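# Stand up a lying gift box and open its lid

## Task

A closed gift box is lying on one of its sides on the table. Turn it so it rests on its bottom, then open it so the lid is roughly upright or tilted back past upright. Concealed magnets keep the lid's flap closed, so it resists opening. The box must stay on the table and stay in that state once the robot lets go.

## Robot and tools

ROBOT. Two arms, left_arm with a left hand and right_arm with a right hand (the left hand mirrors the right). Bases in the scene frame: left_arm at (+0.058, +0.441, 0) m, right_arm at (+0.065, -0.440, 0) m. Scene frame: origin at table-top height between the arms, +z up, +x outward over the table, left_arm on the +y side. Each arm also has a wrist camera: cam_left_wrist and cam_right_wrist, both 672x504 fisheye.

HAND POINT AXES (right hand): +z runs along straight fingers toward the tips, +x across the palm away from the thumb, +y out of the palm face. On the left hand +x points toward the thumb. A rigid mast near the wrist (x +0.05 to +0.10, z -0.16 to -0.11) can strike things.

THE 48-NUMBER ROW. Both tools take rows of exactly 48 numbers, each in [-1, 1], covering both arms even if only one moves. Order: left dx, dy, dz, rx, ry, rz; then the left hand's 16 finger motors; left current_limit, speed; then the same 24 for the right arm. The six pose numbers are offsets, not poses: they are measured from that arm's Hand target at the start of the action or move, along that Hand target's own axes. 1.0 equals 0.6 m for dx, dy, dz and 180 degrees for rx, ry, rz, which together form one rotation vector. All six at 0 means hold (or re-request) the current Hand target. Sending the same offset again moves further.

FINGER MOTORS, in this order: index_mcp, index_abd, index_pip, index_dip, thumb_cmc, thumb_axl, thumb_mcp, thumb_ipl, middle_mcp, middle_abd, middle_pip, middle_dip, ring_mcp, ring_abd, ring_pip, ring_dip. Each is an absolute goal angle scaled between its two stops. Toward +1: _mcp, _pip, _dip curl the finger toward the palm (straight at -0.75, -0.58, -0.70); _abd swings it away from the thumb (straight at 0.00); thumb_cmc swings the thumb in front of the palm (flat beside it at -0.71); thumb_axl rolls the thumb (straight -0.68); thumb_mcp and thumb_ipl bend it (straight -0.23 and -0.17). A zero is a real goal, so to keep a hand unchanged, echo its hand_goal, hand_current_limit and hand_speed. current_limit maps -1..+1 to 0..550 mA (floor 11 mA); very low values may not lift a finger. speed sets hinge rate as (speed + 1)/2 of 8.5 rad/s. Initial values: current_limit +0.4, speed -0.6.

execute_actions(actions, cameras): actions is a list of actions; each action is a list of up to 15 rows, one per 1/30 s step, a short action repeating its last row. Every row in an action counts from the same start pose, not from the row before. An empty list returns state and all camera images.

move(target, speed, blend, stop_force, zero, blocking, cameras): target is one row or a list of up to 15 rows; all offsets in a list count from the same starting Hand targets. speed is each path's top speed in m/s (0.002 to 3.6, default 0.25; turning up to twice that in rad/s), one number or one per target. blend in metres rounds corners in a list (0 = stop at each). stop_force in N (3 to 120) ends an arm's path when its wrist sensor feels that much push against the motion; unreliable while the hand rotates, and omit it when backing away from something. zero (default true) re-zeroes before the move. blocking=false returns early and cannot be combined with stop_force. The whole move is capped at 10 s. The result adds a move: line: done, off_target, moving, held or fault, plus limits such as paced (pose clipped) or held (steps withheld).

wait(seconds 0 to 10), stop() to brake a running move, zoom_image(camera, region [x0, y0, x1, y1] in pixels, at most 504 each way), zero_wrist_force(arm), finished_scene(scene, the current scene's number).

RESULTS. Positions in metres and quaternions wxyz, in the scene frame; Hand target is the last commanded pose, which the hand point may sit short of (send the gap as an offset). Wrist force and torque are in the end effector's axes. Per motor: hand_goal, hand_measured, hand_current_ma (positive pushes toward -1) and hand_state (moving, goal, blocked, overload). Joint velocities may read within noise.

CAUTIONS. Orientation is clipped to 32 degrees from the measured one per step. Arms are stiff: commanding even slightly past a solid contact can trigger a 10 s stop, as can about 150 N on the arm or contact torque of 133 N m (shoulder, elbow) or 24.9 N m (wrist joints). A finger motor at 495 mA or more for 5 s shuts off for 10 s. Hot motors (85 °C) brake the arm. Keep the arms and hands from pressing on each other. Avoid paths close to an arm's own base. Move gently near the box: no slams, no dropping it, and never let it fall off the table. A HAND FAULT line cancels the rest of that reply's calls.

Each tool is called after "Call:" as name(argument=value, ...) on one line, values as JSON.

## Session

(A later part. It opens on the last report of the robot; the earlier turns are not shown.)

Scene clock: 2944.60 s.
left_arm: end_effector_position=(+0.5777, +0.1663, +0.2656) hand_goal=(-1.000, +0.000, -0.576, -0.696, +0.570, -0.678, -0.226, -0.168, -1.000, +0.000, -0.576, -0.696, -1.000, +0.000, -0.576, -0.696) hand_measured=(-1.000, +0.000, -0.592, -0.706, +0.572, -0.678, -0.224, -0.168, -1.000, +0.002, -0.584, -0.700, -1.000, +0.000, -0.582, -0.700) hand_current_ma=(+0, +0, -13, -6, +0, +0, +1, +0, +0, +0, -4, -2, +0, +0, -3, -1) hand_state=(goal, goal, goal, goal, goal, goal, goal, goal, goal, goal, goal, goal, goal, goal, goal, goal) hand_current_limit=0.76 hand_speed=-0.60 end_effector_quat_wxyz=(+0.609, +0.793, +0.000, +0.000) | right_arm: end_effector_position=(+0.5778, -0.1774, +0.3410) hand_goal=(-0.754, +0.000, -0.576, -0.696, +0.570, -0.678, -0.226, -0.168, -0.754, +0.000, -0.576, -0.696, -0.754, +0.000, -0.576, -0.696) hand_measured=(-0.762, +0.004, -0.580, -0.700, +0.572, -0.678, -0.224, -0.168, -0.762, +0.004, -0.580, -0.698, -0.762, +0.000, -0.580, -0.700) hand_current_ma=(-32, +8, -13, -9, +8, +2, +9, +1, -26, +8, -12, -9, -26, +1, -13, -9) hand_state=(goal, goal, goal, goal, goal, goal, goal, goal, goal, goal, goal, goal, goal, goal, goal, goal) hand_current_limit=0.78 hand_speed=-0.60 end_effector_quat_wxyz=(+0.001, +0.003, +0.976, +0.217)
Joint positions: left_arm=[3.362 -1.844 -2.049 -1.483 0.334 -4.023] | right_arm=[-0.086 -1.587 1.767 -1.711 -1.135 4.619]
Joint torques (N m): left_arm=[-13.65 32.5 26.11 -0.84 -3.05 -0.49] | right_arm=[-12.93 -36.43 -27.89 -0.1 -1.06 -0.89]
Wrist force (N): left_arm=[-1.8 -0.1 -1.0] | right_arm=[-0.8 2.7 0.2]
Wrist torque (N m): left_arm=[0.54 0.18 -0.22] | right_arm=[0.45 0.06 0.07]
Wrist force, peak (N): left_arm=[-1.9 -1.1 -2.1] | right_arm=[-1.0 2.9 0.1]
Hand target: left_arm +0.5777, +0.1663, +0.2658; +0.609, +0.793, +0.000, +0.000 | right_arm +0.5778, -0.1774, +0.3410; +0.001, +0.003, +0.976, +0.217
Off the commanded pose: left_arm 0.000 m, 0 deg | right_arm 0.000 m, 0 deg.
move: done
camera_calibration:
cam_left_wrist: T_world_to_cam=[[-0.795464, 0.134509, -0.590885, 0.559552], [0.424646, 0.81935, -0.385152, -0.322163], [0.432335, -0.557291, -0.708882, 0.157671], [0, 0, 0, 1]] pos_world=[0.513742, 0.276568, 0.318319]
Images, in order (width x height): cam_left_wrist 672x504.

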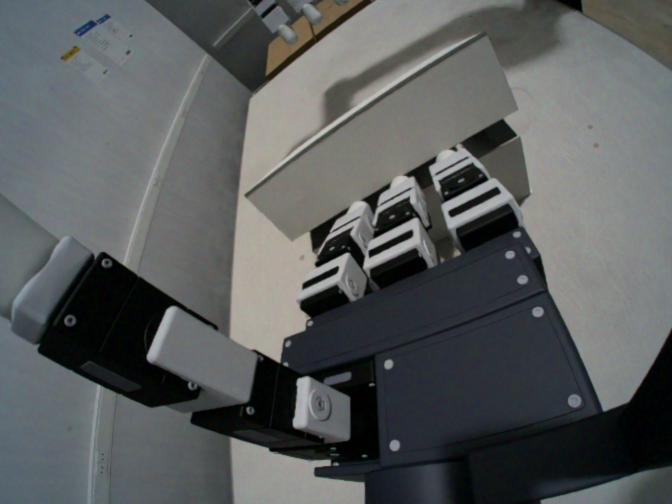

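Call:
move(target=[[0,0.0835,0.0084,0,0,0,-1,0,-0.576,-0.696,0.571,-0.678,-0.226,-0.168,-1,0,-0.576,-0.696,-1,0,-0.576,-0.696,0.76,-0.6,0,0,0,0,0,0,-0.754,0,-0.576,-0.696,0.571,-0.678,-0.226,-0.168,-0.754,0,-0.576,-0.696,-0.754,0,-0.576,-0.696,0.78,-0.6],[0,0.161,0.0375,0,0,0,-1,0,-0.576,-0.696,0.571,-0.678,-0.226,-0.168,-1,0,-0.576,-0.696,-1,0,-0.576,-0.696,0.76,-0.6,0,0,0,0,0,0,-0.754,0,-0.576,-0.696,0.571,-0.678,-0.226,-0.168,-0.754,0,-0.576,-0.696,-0.754,0,-0.576,-0.696,0.78,-0.6]], speed=0.05, blend=[0.005,0], cameras=["cam_left_wrist"])

Scene clock: 2955.13 s.
left_arm: end_effector_position=(+0.5777, +0.1196, +0.3532) hand_goal=(-1.000, +0.000, -0.576, -0.696, +0.570, -0.678, -0.226, -0.168, -1.000, +0.000, -0.576, -0.696, -1.000, +0.000, -0.576, -0.696) hand_measured=(-1.000, +0.000, -0.590, -0.704, +0.572, -0.678, -0.224, -0.168, -1.000, +0.002, -0.582, -0.700, -1.000, +0.000, -0.582, -0.700) hand_current_ma=(+0, +0, -9, -4, +0, +0, +1, +0, +0, +0, -3, -1, +0, +0, -3, -1) hand_state=(goal, goal, goal, goal, goal, goal, goal, goal, goal, goal, goal, goal, goal, goal, goal, goal) hand_current_limit=0.76 hand_speed=-0.60 end_effector_quat_wxyz=(+0.609, +0.793, +0.000, +0.000) | right_arm: end_effector_position=(+0.5778, -0.1774, +0.3410) hand_goal=(-0.754, +0.000, -0.576, -0.696, +0.570, -0.678, -0.226, -0.168, -0.754, +0.000, -0.576, -0.696, -0.754, +0.000, -0.576, -0.696) hand_measured=(-0.762, +0.004, -0.580, -0.700, +0.572, -0.678, -0.224, -0.168, -0.762, +0.004, -0.580, -0.698, -0.762, +0.000, -0.580, -0.700) hand_current_ma=(-32, +8, -13, -9, +8, +2, +9, +1, -26, +8, -12, -9, -26, +1, -13, -9) hand_state=(goal, goal, goal, goal, goal, goal, goal, goal, goal, goal, goal, goal, goal, goal, goal, goal) hand_current_limit=0.78 hand_speed=-0.60 end_effector_quat_wxyz=(+0.001, +0.003, +0.976, +0.217)
Joint positions: left_arm=[3.267 -1.722 -1.993 -1.402 0.285 -4.293] | right_arm=[-0.086 -1.587 1.767 -1.711 -1.135 4.619]
Joint torques (N m): left_arm=[-13.39 30.59 14.91 3.9 -3.28 -1.8] | right_arm=[-13.1 -30.36 -28.73 -0.02 -1.13 -0.76]
Wrist force (N): left_arm=[-2.2 0.5 -1.6] | right_arm=[-0.9 2.5 0.1]
Wrist torque (N m): left_arm=[0.58 0.17 -0.22] | right_arm=[0.45 0.08 0.05]
Wrist force, peak (N): left_arm=[-2.2 0.3 -1.8] | right_arm=[-1.1 2.8 0.1]
Hand target: left_arm +0.5777, +0.1196, +0.3533; +0.609, +0.793, +0.000, +0.000 | right_arm +0.5778, -0.1774, +0.3410; +0.001, +0.003, +0.976, +0.217
Off the commanded pose: left_arm 0.000 m, 0 deg | right_arm 0.000 m, 0 deg.
move: done
camera_calibration:
cam_left_wrist: T_world_to_cam=[[-0.795388, 0.134647, -0.590955, 0.61754], [0.424889, 0.819189, -0.385225, -0.2503], [0.432235, -0.557493, -0.708784, 0.193857], [0, 0, 0, 1]] pos_world=[0.513742, 0.229968, 0.405919]
Images, in order (width x height): cam_left_wrist 672x504.

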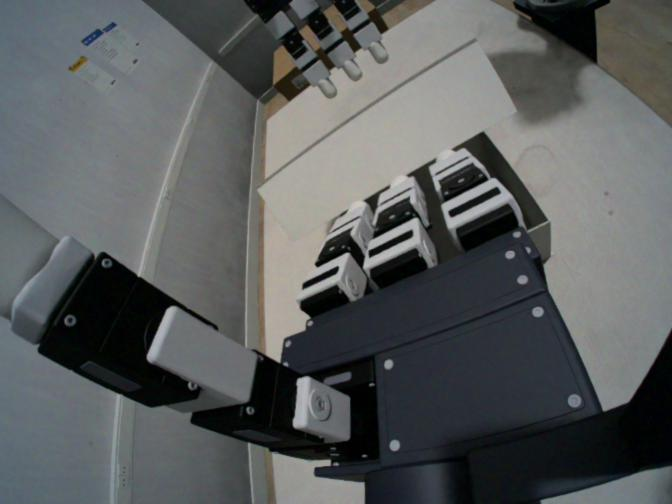

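Call:
move(target=[[0,0.0665,0.0477,0,0,0,-1,0,-0.576,-0.696,0.571,-0.678,-0.226,-0.168,-1,0,-0.576,-0.696,-1,0,-0.576,-0.696,0.76,-0.6,0,0,0,0,0,0,-0.754,0,-0.576,-0.696,0.571,-0.678,-0.226,-0.168,-0.754,0,-0.576,-0.696,-0.754,0,-0.576,-0.696,0.78,-0.6],[0,0.1175,0.1104,0,0,0,-1,0,-0.576,-0.696,0.571,-0.678,-0.226,-0.168,-1,0,-0.576,-0.696,-1,0,-0.576,-0.696,0.76,-0.6,0,0,0,0,0,0,-0.754,0,-0.576,-0.696,0.571,-0.678,-0.226,-0.168,-0.754,0,-0.576,-0.696,-0.754,0,-0.576,-0.696,0.78,-0.6]], speed=0.05, blend=[0.005,0], cameras=["all"])

Scene clock: 2972.87 s.
left_arm: end_effector_position=(+0.5776, +0.0374, +0.4042) hand_goal=(-1.000, +0.000, -0.576, -0.696, +0.570, -0.678, -0.226, -0.168, -1.000, +0.000, -0.576, -0.696, -1.000, +0.000, -0.576, -0.696) hand_measured=(-1.000, +0.000, -0.582, -0.700, +0.572, -0.678, -0.224, -0.168, -1.000, +0.002, -0.582, -0.700, -1.000, +0.000, -0.582, -0.700) hand_current_ma=(+0, +0, -3, -1, +0, +0, +1, +0, +0, +0, -3, -1, +0, +0, -3, -1) hand_state=(goal, goal, goal, goal, goal, goal, goal, goal, goal, goal, goal, goal, goal, goal, goal, goal) hand_current_limit=0.76 hand_speed=-0.60 end_effector_quat_wxyz=(+0.609, +0.793, +0.000, -0.001) | right_arm: end_effector_position=(+0.5778, -0.1774, +0.3410) hand_goal=(-0.754, +0.000, -0.576, -0.696, +0.570, -0.678, -0.226, -0.168, -0.754, +0.000, -0.576, -0.696, -0.754, +0.000, -0.576, -0.696) hand_measured=(-0.762, +0.004, -0.580, -0.700, +0.572, -0.678, -0.224, -0.168, -0.762, +0.004, -0.580, -0.698, -0.762, +0.000, -0.580, -0.700) hand_current_ma=(-32, +8, -13, -9, +8, +2, +9, +1, -26, +8, -12, -9, -26, +1, -13, -9) hand_state=(goal, goal, goal, goal, goal, goal, goal, goal, goal, goal, goal, goal, goal, goal, goal, goal) hand_current_limit=0.78 hand_speed=-0.60 end_effector_quat_wxyz=(+0.001, +0.003, +0.976, +0.217)
Joint positions: left_arm=[3.1 -1.76 -1.967 -0.797 0.266 -4.907] | right_arm=[-0.086 -1.587 1.767 -1.711 -1.135 4.619]
Joint torques (N m): left_arm=[-12.98 19.12 14.49 4.46 -0.32 -1.75] | right_arm=[-13.29 -23.9 -27.79 -0.11 -1.16 -0.93]
Wrist force (N): left_arm=[-1.9 0.2 -1.4] | right_arm=[-0.9 2.6 0.2]
Wrist torque (N m): left_arm=[0.49 0.14 -0.18] | right_arm=[0.45 0.07 0.06]
Wrist force, peak (N): left_arm=[-2.5 0.3 -1.6] | right_arm=[-1.0 2.8 0.2]
Hand target: left_arm +0.5777, +0.0374, +0.4042; +0.609, +0.793, +0.000, +0.000 | right_arm +0.5778, -0.1774, +0.3410; +0.001, +0.003, +0.976, +0.217
Off the commanded pose: left_arm 0.000 m, 0 deg | right_arm 0.000 m, 0 deg.
move: done
camera_calibration:
cam_left_wrist: T_world_to_cam=[[-0.795386, 0.134958, -0.590887, 0.658668], [0.425093, 0.819131, -0.385123, -0.163459], [0.432039, -0.557504, -0.708895, 0.184333], [0, 0, 0, 1]] pos_world=[0.513742, 0.147769, 0.456919]
cam_right_wrist: T_world_to_cam=[[0.748754, 0.603229, 0.27474, -0.38963], [0.442912, -0.763684, 0.469697, -0.600743], [0.493149, -0.230002, -0.838989, 0.0840489], [0, 0, 0, 1]] pos_world=[0.516365, -0.20441, 0.45973]

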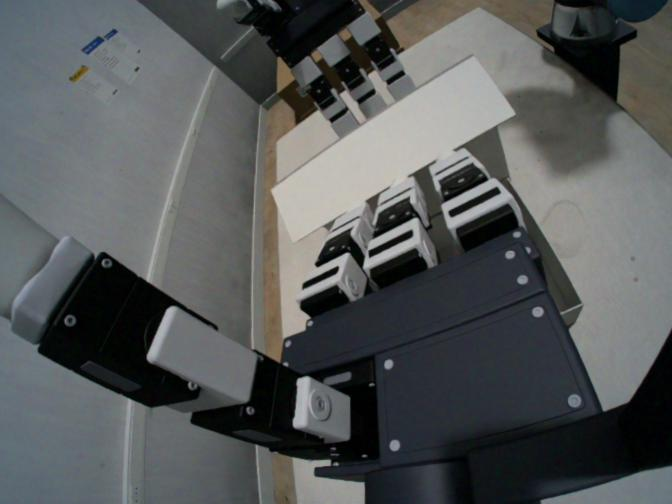

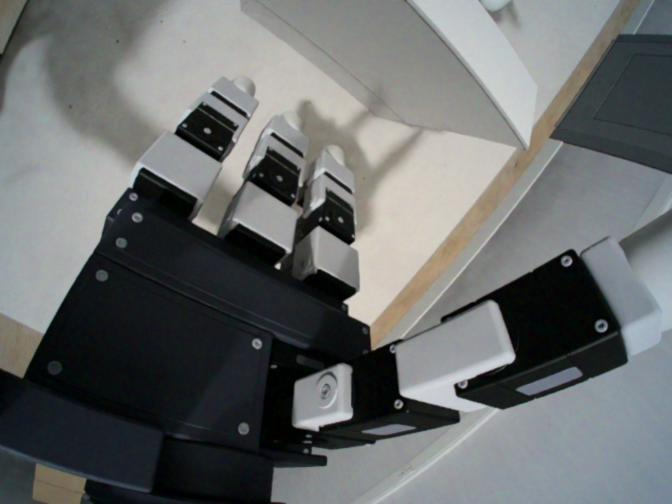

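Call:
move(target=[[0,0.0338,0.0725,0,0,0,-1,0,-0.576,-0.696,0.571,-0.678,-0.226,-0.168,-1,0,-0.576,-0.696,-1,0,-0.576,-0.696,0.76,-0.6,0,0,0,0,0,0,-0.754,0,-0.576,-0.696,0.571,-0.678,-0.226,-0.168,-0.754,0,-0.576,-0.696,-0.754,0,-0.576,-0.696,0.78,-0.6]], speed=0.04, cameras=["all"])

Scene clock: 2981.47 s.
left_arm: end_effector_position=(+0.5776, -0.0099, +0.4126) hand_goal=(-1.000, +0.000, -0.576, -0.696, +0.570, -0.678, -0.226, -0.168, -1.000, +0.000, -0.576, -0.696, -1.000, +0.000, -0.576, -0.696) hand_measured=(-1.000, +0.000, -0.580, -0.698, +0.572, -0.678, -0.224, -0.168, -1.000, +0.002, -0.582, -0.700, -1.000, +0.000, -0.582, -0.700) hand_current_ma=(+0, +0, -2, -1, +0, +0, +1, +0, +0, +0, -3, -1, +0, +0, -3, -1) hand_state=(goal, goal, goal, goal, goal, goal, goal, goal, goal, goal, goal, goal, goal, goal, goal, goal) hand_current_limit=0.76 hand_speed=-0.60 end_effector_quat_wxyz=(+0.609, +0.793, +0.000, +0.000) | right_arm: end_effector_position=(+0.5778, -0.1774, +0.3410) hand_goal=(-0.754, +0.000, -0.576, -0.696, +0.570, -0.678, -0.226, -0.168, -0.754, +0.000, -0.576, -0.696, -0.754, +0.000, -0.576, -0.696) hand_measured=(-0.762, +0.004, -0.580, -0.700, +0.572, -0.678, -0.224, -0.168, -0.760, +0.004, -0.580, -0.698, -0.764, +0.000, -0.580, -0.698) hand_current_ma=(-31, +8, -13, -9, +8, +2, +9, +1, -25, +8, -11, -9, -33, +1, -14, -9) hand_state=(goal, goal, goal, goal, goal, goal, goal, goal, goal, goal, goal, goal, goal, goal, goal, goal) hand_current_limit=0.78 hand_speed=-0.60 end_effector_quat_wxyz=(+0.001, +0.003, +0.976, +0.217)
Joint positions: left_arm=[3.009 -1.844 -1.919 -0.46 0.297 -5.221] | right_arm=[-0.086 -1.587 1.767 -1.711 -1.135 4.619]
Joint torques (N m): left_arm=[-13.1 22.97 28.49 4.43 -0.36 -1.85] | right_arm=[-11.68 -18.76 -28.47 -0.48 2.11 -0.04]
Wrist force (N): left_arm=[-1.8 0.6 -1.1] | right_arm=[-0.8 2.3 0.3]
Wrist torque (N m): left_arm=[0.50 0.14 -0.21] | right_arm=[0.43 0.04 0.05]
Wrist force, peak (N): left_arm=[-2.2 0.7 -1.3] | right_arm=[-1.0 2.9 0.2]
Hand target: left_arm +0.5776, -0.0099, +0.4126; +0.609, +0.793, +0.000, +0.000 | right_arm +0.5778, -0.1774, +0.3410; +0.001, +0.003, +0.976, +0.217
Off the commanded pose: left_arm 0.000 m, 0 deg | right_arm 0.000 m, 0 deg.
move: done
camera_calibration:
cam_left_wrist: T_world_to_cam=[[-0.795395, 0.134735, -0.590926, 0.669922], [0.424884, 0.819248, -0.385105, -0.121388], [0.432228, -0.557385, -0.708873, 0.163771], [0, 0, 0, 1]] pos_world=[0.513642, 0.100468, 0.465219]
cam_right_wrist: T_world_to_cam=[[0.748771, 0.603237, 0.274676, -0.389608], [0.442896, -0.763649, 0.469769, -0.60076], [0.493139, -0.230097, -0.838969, 0.084026], [0, 0, 0, 1]] pos_world=[0.516365, -0.20441, 0.45973]

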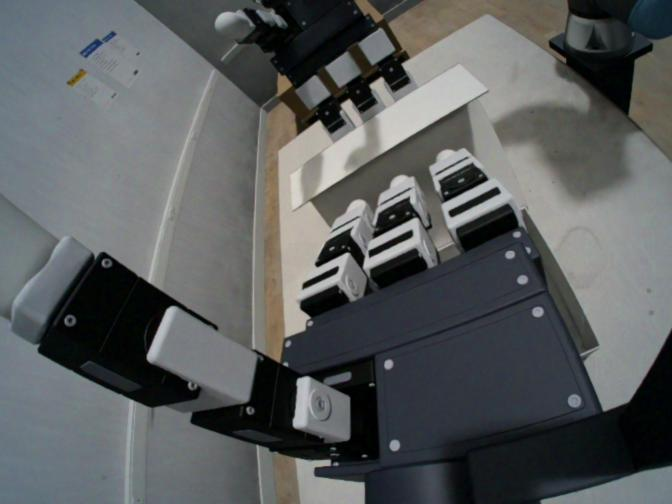

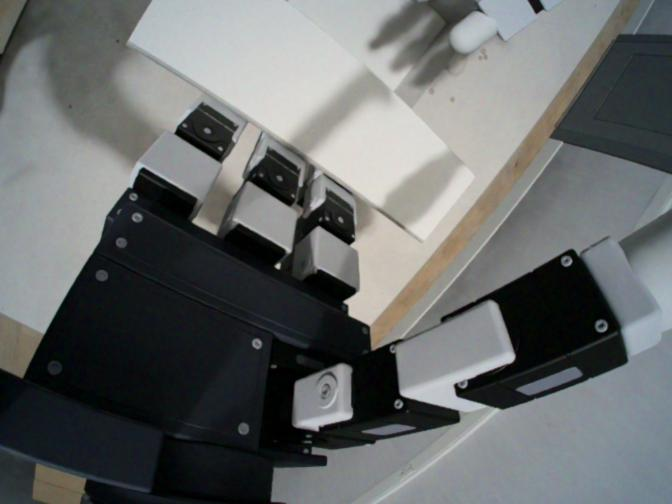

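Call:
move(target=[0,0,0,0,0,0,-1,0,-0.576,-0.696,0.571,-0.678,-0.226,-0.168,-1,0,-0.576,-0.696,-1,0,-0.576,-0.696,0.76,-0.6,0,-0.1208,-0.0563,0,0,0,-0.754,0,-0.576,-0.696,0.571,-0.678,-0.226,-0.168,-0.754,0,-0.576,-0.696,-0.754,0,-0.576,-0.696,0.78,-0.6], speed=0.02, cameras=["all"])

Scene clock: 2992.20 s.
left_arm: end_effector_position=(+0.5776, -0.0099, +0.4126) hand_goal=(-1.000, +0.000, -0.576, -0.696, +0.570, -0.678, -0.226, -0.168, -1.000, +0.000, -0.576, -0.696, -1.000, +0.000, -0.576, -0.696) hand_measured=(-1.000, +0.000, -0.580, -0.698, +0.572, -0.678, -0.224, -0.168, -1.000, +0.002, -0.582, -0.700, -1.000, +0.000, -0.582, -0.700) hand_current_ma=(+0, +0, -2, -1, +0, +0, +1, +0, +0, +0, -3, -1, +0, +0, -3, -1) hand_state=(goal, goal, goal, goal, goal, goal, goal, goal, goal, goal, goal, goal, goal, goal, goal, goal) hand_current_limit=0.76 hand_speed=-0.60 end_effector_quat_wxyz=(+0.609, +0.793, +0.000, +0.000) | right_arm: end_effector_position=(+0.5772, -0.2572, +0.3409) hand_goal=(-0.754, +0.000, -0.576, -0.696, +0.570, -0.678, -0.226, -0.168, -0.754, +0.000, -0.576, -0.696, -0.754, +0.000, -0.576, -0.696) hand_measured=(-0.762, +0.004, -0.580, -0.700, +0.572, -0.678, -0.224, -0.168, -0.760, +0.004, -0.580, -0.698, -0.762, +0.000, -0.580, -0.698) hand_current_ma=(-31, +8, -13, -9, +8, +2, +9, +1, -25, +8, -11, -9, -32, +1, -14, -9) hand_state=(goal, goal, goal, goal, goal, goal, goal, goal, goal, goal, goal, goal, goal, goal, goal, goal) hand_current_limit=0.78 hand_speed=-0.60 end_effector_quat_wxyz=(+0.001, +0.003, +0.976, +0.217)
Joint positions: left_arm=[3.009 -1.845 -1.919 -0.459 0.297 -5.221] | right_arm=[-0.252 -1.609 1.77 -1.616 -1.148 4.437]
Joint torques (N m): left_arm=[-13.07 22.04 28.63 4.33 -0.41 -1.71] | right_arm=[-11.82 -37.17 -28.6 0.26 -1.07 -0.85]
Wrist force (N): left_arm=[-1.7 0.4 -1.2] | right_arm=[-1.1 2.1 0.6]
Wrist torque (N m): left_arm=[0.49 0.12 -0.20] | right_arm=[0.39 0.05 0.03]
Wrist force, peak (N): left_arm=[-1.9 0.8 -1.3] | right_arm=[-1.0 2.6 0.5]
Hand target: left_arm +0.5776, -0.0099, +0.4126; +0.609, +0.793, +0.000, +0.000 | right_arm +0.5772, -0.2574, +0.3409; +0.001, +0.003, +0.976, +0.217
Off the commanded pose: left_arm 0.000 m, 0 deg | right_arm 0.000 m, 0 deg.
move: done
camera_calibration:
cam_left_wrist: T_world_to_cam=[[-0.795419, 0.134688, -0.590904, 0.669929], [0.424837, 0.819256, -0.385139, -0.121349], [0.432228, -0.557385, -0.708873, 0.163771], [0, 0, 0, 1]] pos_world=[0.513642, 0.100468, 0.465219]
cam_right_wrist: T_world_to_cam=[[0.748788, 0.603172, 0.274774, -0.34114], [0.442856, -0.763729, 0.469677, -0.661391], [0.493149, -0.230003, -0.838989, 0.0658576], [0, 0, 0, 1]] pos_world=[0.515865, -0.28421, 0.45963]

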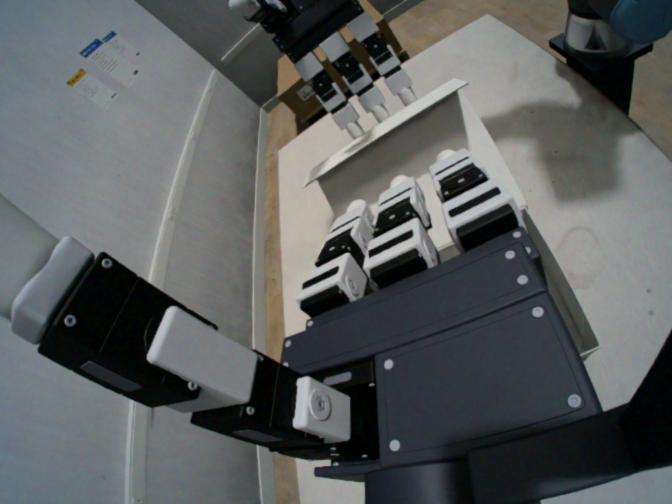

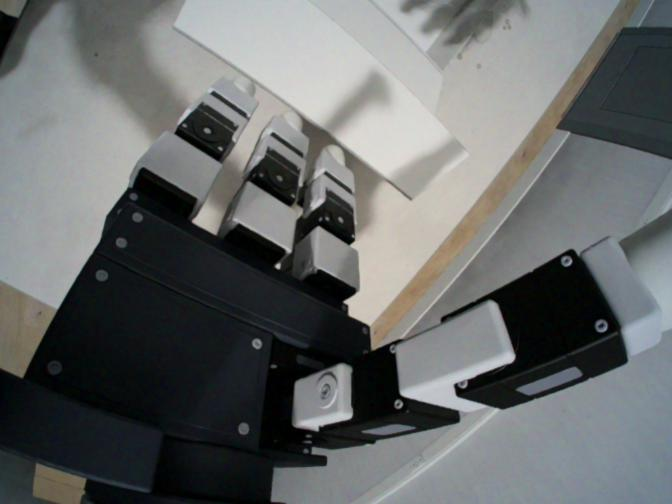

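Call:
move(target=[0,0,0,0,0,0,-1,0,-0.576,-0.696,0.571,-0.678,-0.226,-0.168,-1,0,-0.576,-0.696,-1,0,-0.576,-0.696,0.76,-0.6,0,-0.0906,-0.0423,0,0,0,-0.754,0,-0.576,-0.696,0.571,-0.678,-0.226,-0.168,-0.754,0,-0.576,-0.696,-0.754,0,-0.576,-0.696,0.78,-0.6], speed=0.015, cameras=["all"])

Scene clock: 3002.43 s.
left_arm: end_effector_position=(+0.5776, -0.0099, +0.4126) hand_goal=(-1.000, +0.000, -0.576, -0.696, +0.570, -0.678, -0.226, -0.168, -1.000, +0.000, -0.576, -0.696, -1.000, +0.000, -0.576, -0.696) hand_measured=(-1.000, +0.000, -0.580, -0.698, +0.572, -0.678, -0.224, -0.168, -1.000, +0.002, -0.582, -0.700, -1.000, +0.000, -0.582, -0.700) hand_current_ma=(+0, +0, -2, -1, +0, +0, +1, +0, +0, +0, -3, -1, +0, +0, -3, -1) hand_state=(goal, goal, goal, goal, goal, goal, goal, goal, goal, goal, goal, goal, goal, goal, goal, goal) hand_current_limit=0.76 hand_speed=-0.60 end_effector_quat_wxyz=(+0.609, +0.793, +0.000, +0.000) | right_arm: end_effector_position=(+0.5768, -0.3172, +0.3409) hand_goal=(-0.754, +0.000, -0.576, -0.696, +0.570, -0.678, -0.226, -0.168, -0.754, +0.000, -0.576, -0.696, -0.754, +0.000, -0.576, -0.696) hand_measured=(-0.762, +0.004, -0.580, -0.700, +0.572, -0.678, -0.224, -0.168, -0.760, +0.004, -0.580, -0.698, -0.762, +0.000, -0.580, -0.698) hand_current_ma=(-31, +8, -13, -9, +8, +2, +9, +1, -25, +8, -11, -9, -27, +1, -14, -9) hand_state=(goal, goal, goal, goal, goal, goal, goal, goal, goal, goal, goal, goal, goal, goal, goal, goal) hand_current_limit=0.78 hand_speed=-0.60 end_effector_quat_wxyz=(+0.001, +0.003, +0.976, +0.217)
Joint positions: left_arm=[3.009 -1.845 -1.919 -0.459 0.297 -5.221] | right_arm=[-0.373 -1.604 1.751 -1.55 -1.166 4.305]
Joint torques (N m): left_arm=[-12.51 22.73 28.83 4.31 -0.61 -1.52] | right_arm=[-12.16 -7.57 -28.51 0.16 -1.11 -0.78]
Wrist force (N): left_arm=[-1.7 0.6 -1.2] | right_arm=[-1.0 2.4 0.0]
Wrist torque (N m): left_arm=[0.52 0.11 -0.20] | right_arm=[0.44 0.10 0.02]
Wrist force, peak (N): left_arm=[-2.0 0.5 -1.2] | right_arm=[-1.2 2.8 0.1]
Hand target: left_arm +0.5776, -0.0099, +0.4126; +0.609, +0.793, +0.000, +0.000 | right_arm +0.5768, -0.3174, +0.3409; +0.001, +0.003, +0.976, +0.217
Off the commanded pose: left_arm 0.000 m, 0 deg | right_arm 0.000 m, 0 deg.
move: done
camera_calibration:
cam_left_wrist: T_world_to_cam=[[-0.795419, 0.134688, -0.590904, 0.669929], [0.424837, 0.819256, -0.385139, -0.121349], [0.432228, -0.557385, -0.708873, 0.163771], [0, 0, 0, 1]] pos_world=[0.513642, 0.100468, 0.465219]
cam_right_wrist: T_world_to_cam=[[0.748788, 0.603172, 0.274774, -0.304576], [0.442856, -0.763729, 0.469677, -0.706993], [0.493149, -0.230003, -0.838989, 0.0523039], [0, 0, 0, 1]] pos_world=[0.515365, -0.34421, 0.45963]

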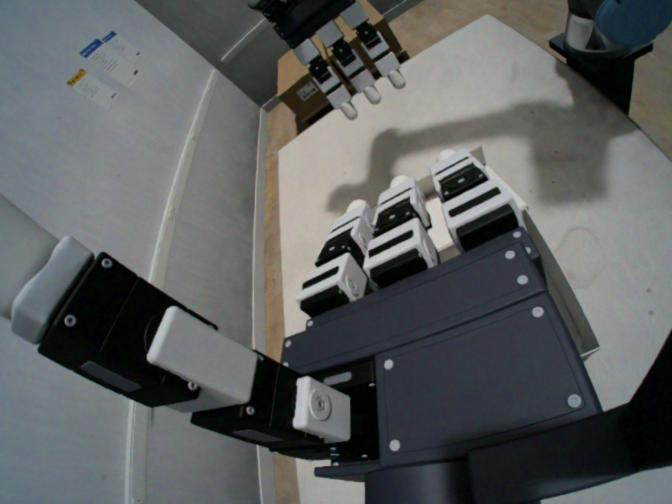

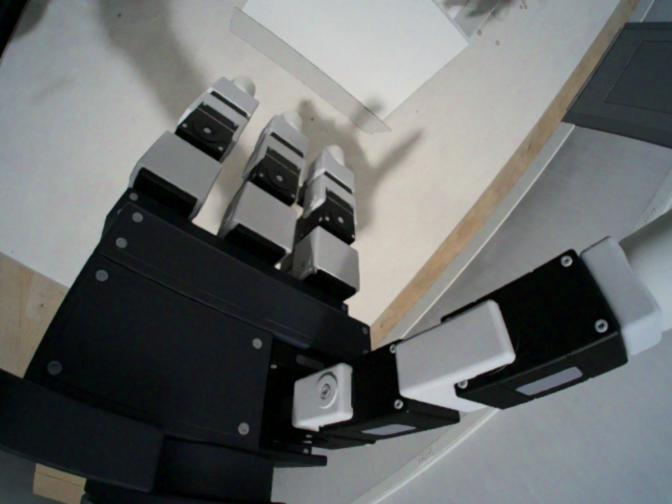

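Call:
move(target=[0,0.08,-0.18,0,0,0,-1,0,-0.576,-0.696,0.571,-0.678,-0.226,-0.168,-1,0,-0.576,-0.696,-1,0,-0.576,-0.696,0.76,-0.6,0,0,0,0,0,0,-0.754,0,-0.576,-0.696,0.571,-0.678,-0.226,-0.168,-0.754,0,-0.576,-0.696,-0.754,0,-0.576,-0.696,0.78,-0.6], speed=0.1, cameras=["all"])

Scene clock: 3010.70 s.
left_arm: end_effector_position=(+0.5777, +0.0820, +0.4869) hand_goal=(-1.000, +0.000, -0.576, -0.696, +0.570, -0.678, -0.226, -0.168, -1.000, +0.000, -0.576, -0.696, -1.000, +0.000, -0.576, -0.696) hand_measured=(-1.000, +0.000, -0.580, -0.698, +0.572, -0.678, -0.224, -0.168, -1.000, +0.002, -0.582, -0.700, -1.000, +0.000, -0.582, -0.700) hand_current_ma=(+0, +0, -2, -1, +0, +0, +1, +0, +0, +0, -3, -1, +0, +0, -3, -1) hand_state=(goal, goal, goal, goal, goal, goal, goal, goal, goal, goal, goal, goal, goal, goal, goal, goal) hand_current_limit=0.76 hand_speed=-0.60 end_effector_quat_wxyz=(+0.609, +0.793, +0.000, +0.000) | right_arm: end_effector_position=(+0.5768, -0.3174, +0.3409) hand_goal=(-0.754, +0.000, -0.576, -0.696, +0.570, -0.678, -0.226, -0.168, -0.754, +0.000, -0.576, -0.696, -0.754, +0.000, -0.576, -0.696) hand_measured=(-0.762, +0.004, -0.580, -0.700, +0.572, -0.678, -0.224, -0.168, -0.760, +0.004, -0.580, -0.698, -0.762, +0.000, -0.580, -0.698) hand_current_ma=(-31, +8, -13, -9, +8, +2, +9, +1, -25, +8, -11, -9, -27, +1, -14, -9) hand_state=(goal, goal, goal, goal, goal, goal, goal, goal, goal, goal, goal, goal, goal, goal, goal, goal) hand_current_limit=0.78 hand_speed=-0.60 end_effector_quat_wxyz=(+0.001, +0.003, +0.976, +0.217)
Joint positions: left_arm=[3.19 -1.61 -1.814 -1.426 0.264 -4.57] | right_arm=[-0.374 -1.604 1.751 -1.549 -1.166 4.305]
Joint torques (N m): left_arm=[14.15 15.41 32.34 0.09 -0.39 2.09] | right_arm=[-12.7 -8.64 -29.03 0.29 -1.05 -0.9]
Wrist force (N): left_arm=[-2.1 0.5 -1.3] | right_arm=[-1.1 2.5 -0.1]
Wrist torque (N m): left_arm=[0.51 0.19 -0.29] | right_arm=[0.44 0.11 0.01]
Wrist force, peak (N): left_arm=[-1.9 0.4 -2.1] | right_arm=[-1.1 2.6 0.1]
Hand target: left_arm +0.5777, +0.0820, +0.4869; +0.609, +0.793, +0.000, +0.000 | right_arm +0.5768, -0.3174, +0.3409; +0.001, +0.003, +0.976, +0.217
Off the commanded pose: left_arm 0.000 m, 0 deg | right_arm 0.000 m, 0 deg.
move: done
camera_calibration:
cam_left_wrist: T_world_to_cam=[[-0.795499, 0.133743, -0.591011, 0.701749], [0.423971, 0.81969, -0.385171, -0.167562], [0.432932, -0.556975, -0.708766, 0.267109], [0, 0, 0, 1]] pos_world=[0.513642, 0.192267, 0.539519]
cam_right_wrist: T_world_to_cam=[[0.748754, 0.603229, 0.27474, -0.304402], [0.442912, -0.763684, 0.469697, -0.707169], [0.493149, -0.230002, -0.838989, 0.0522578], [0, 0, 0, 1]] pos_world=[0.515365, -0.34441, 0.45963]

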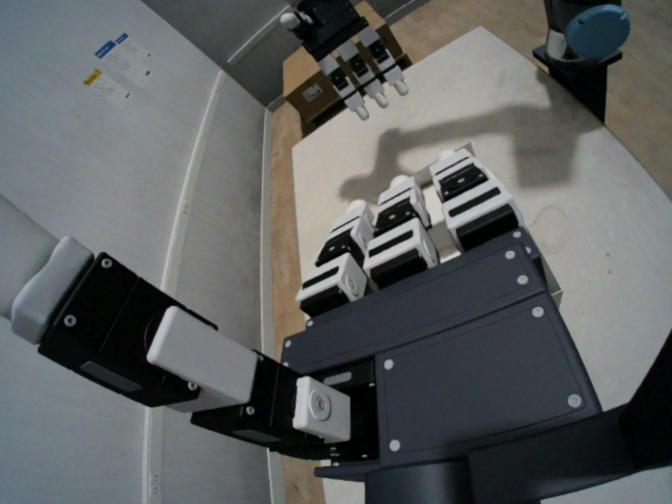

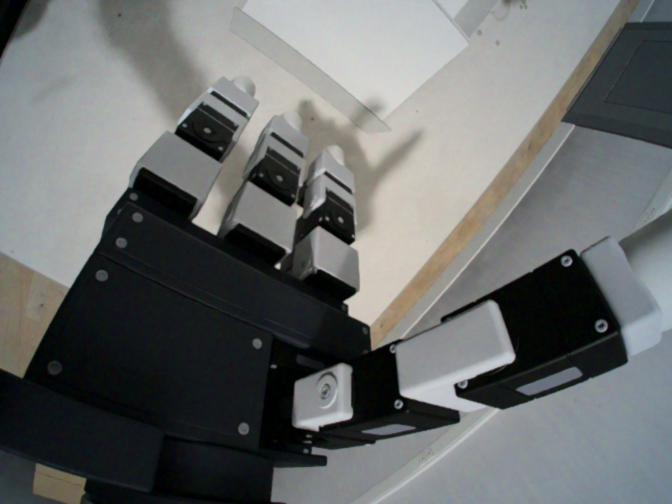

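Box upright with lid fully back. Finish.

Call:
finished_scene(scene=2)

The scene is finished: the task was done.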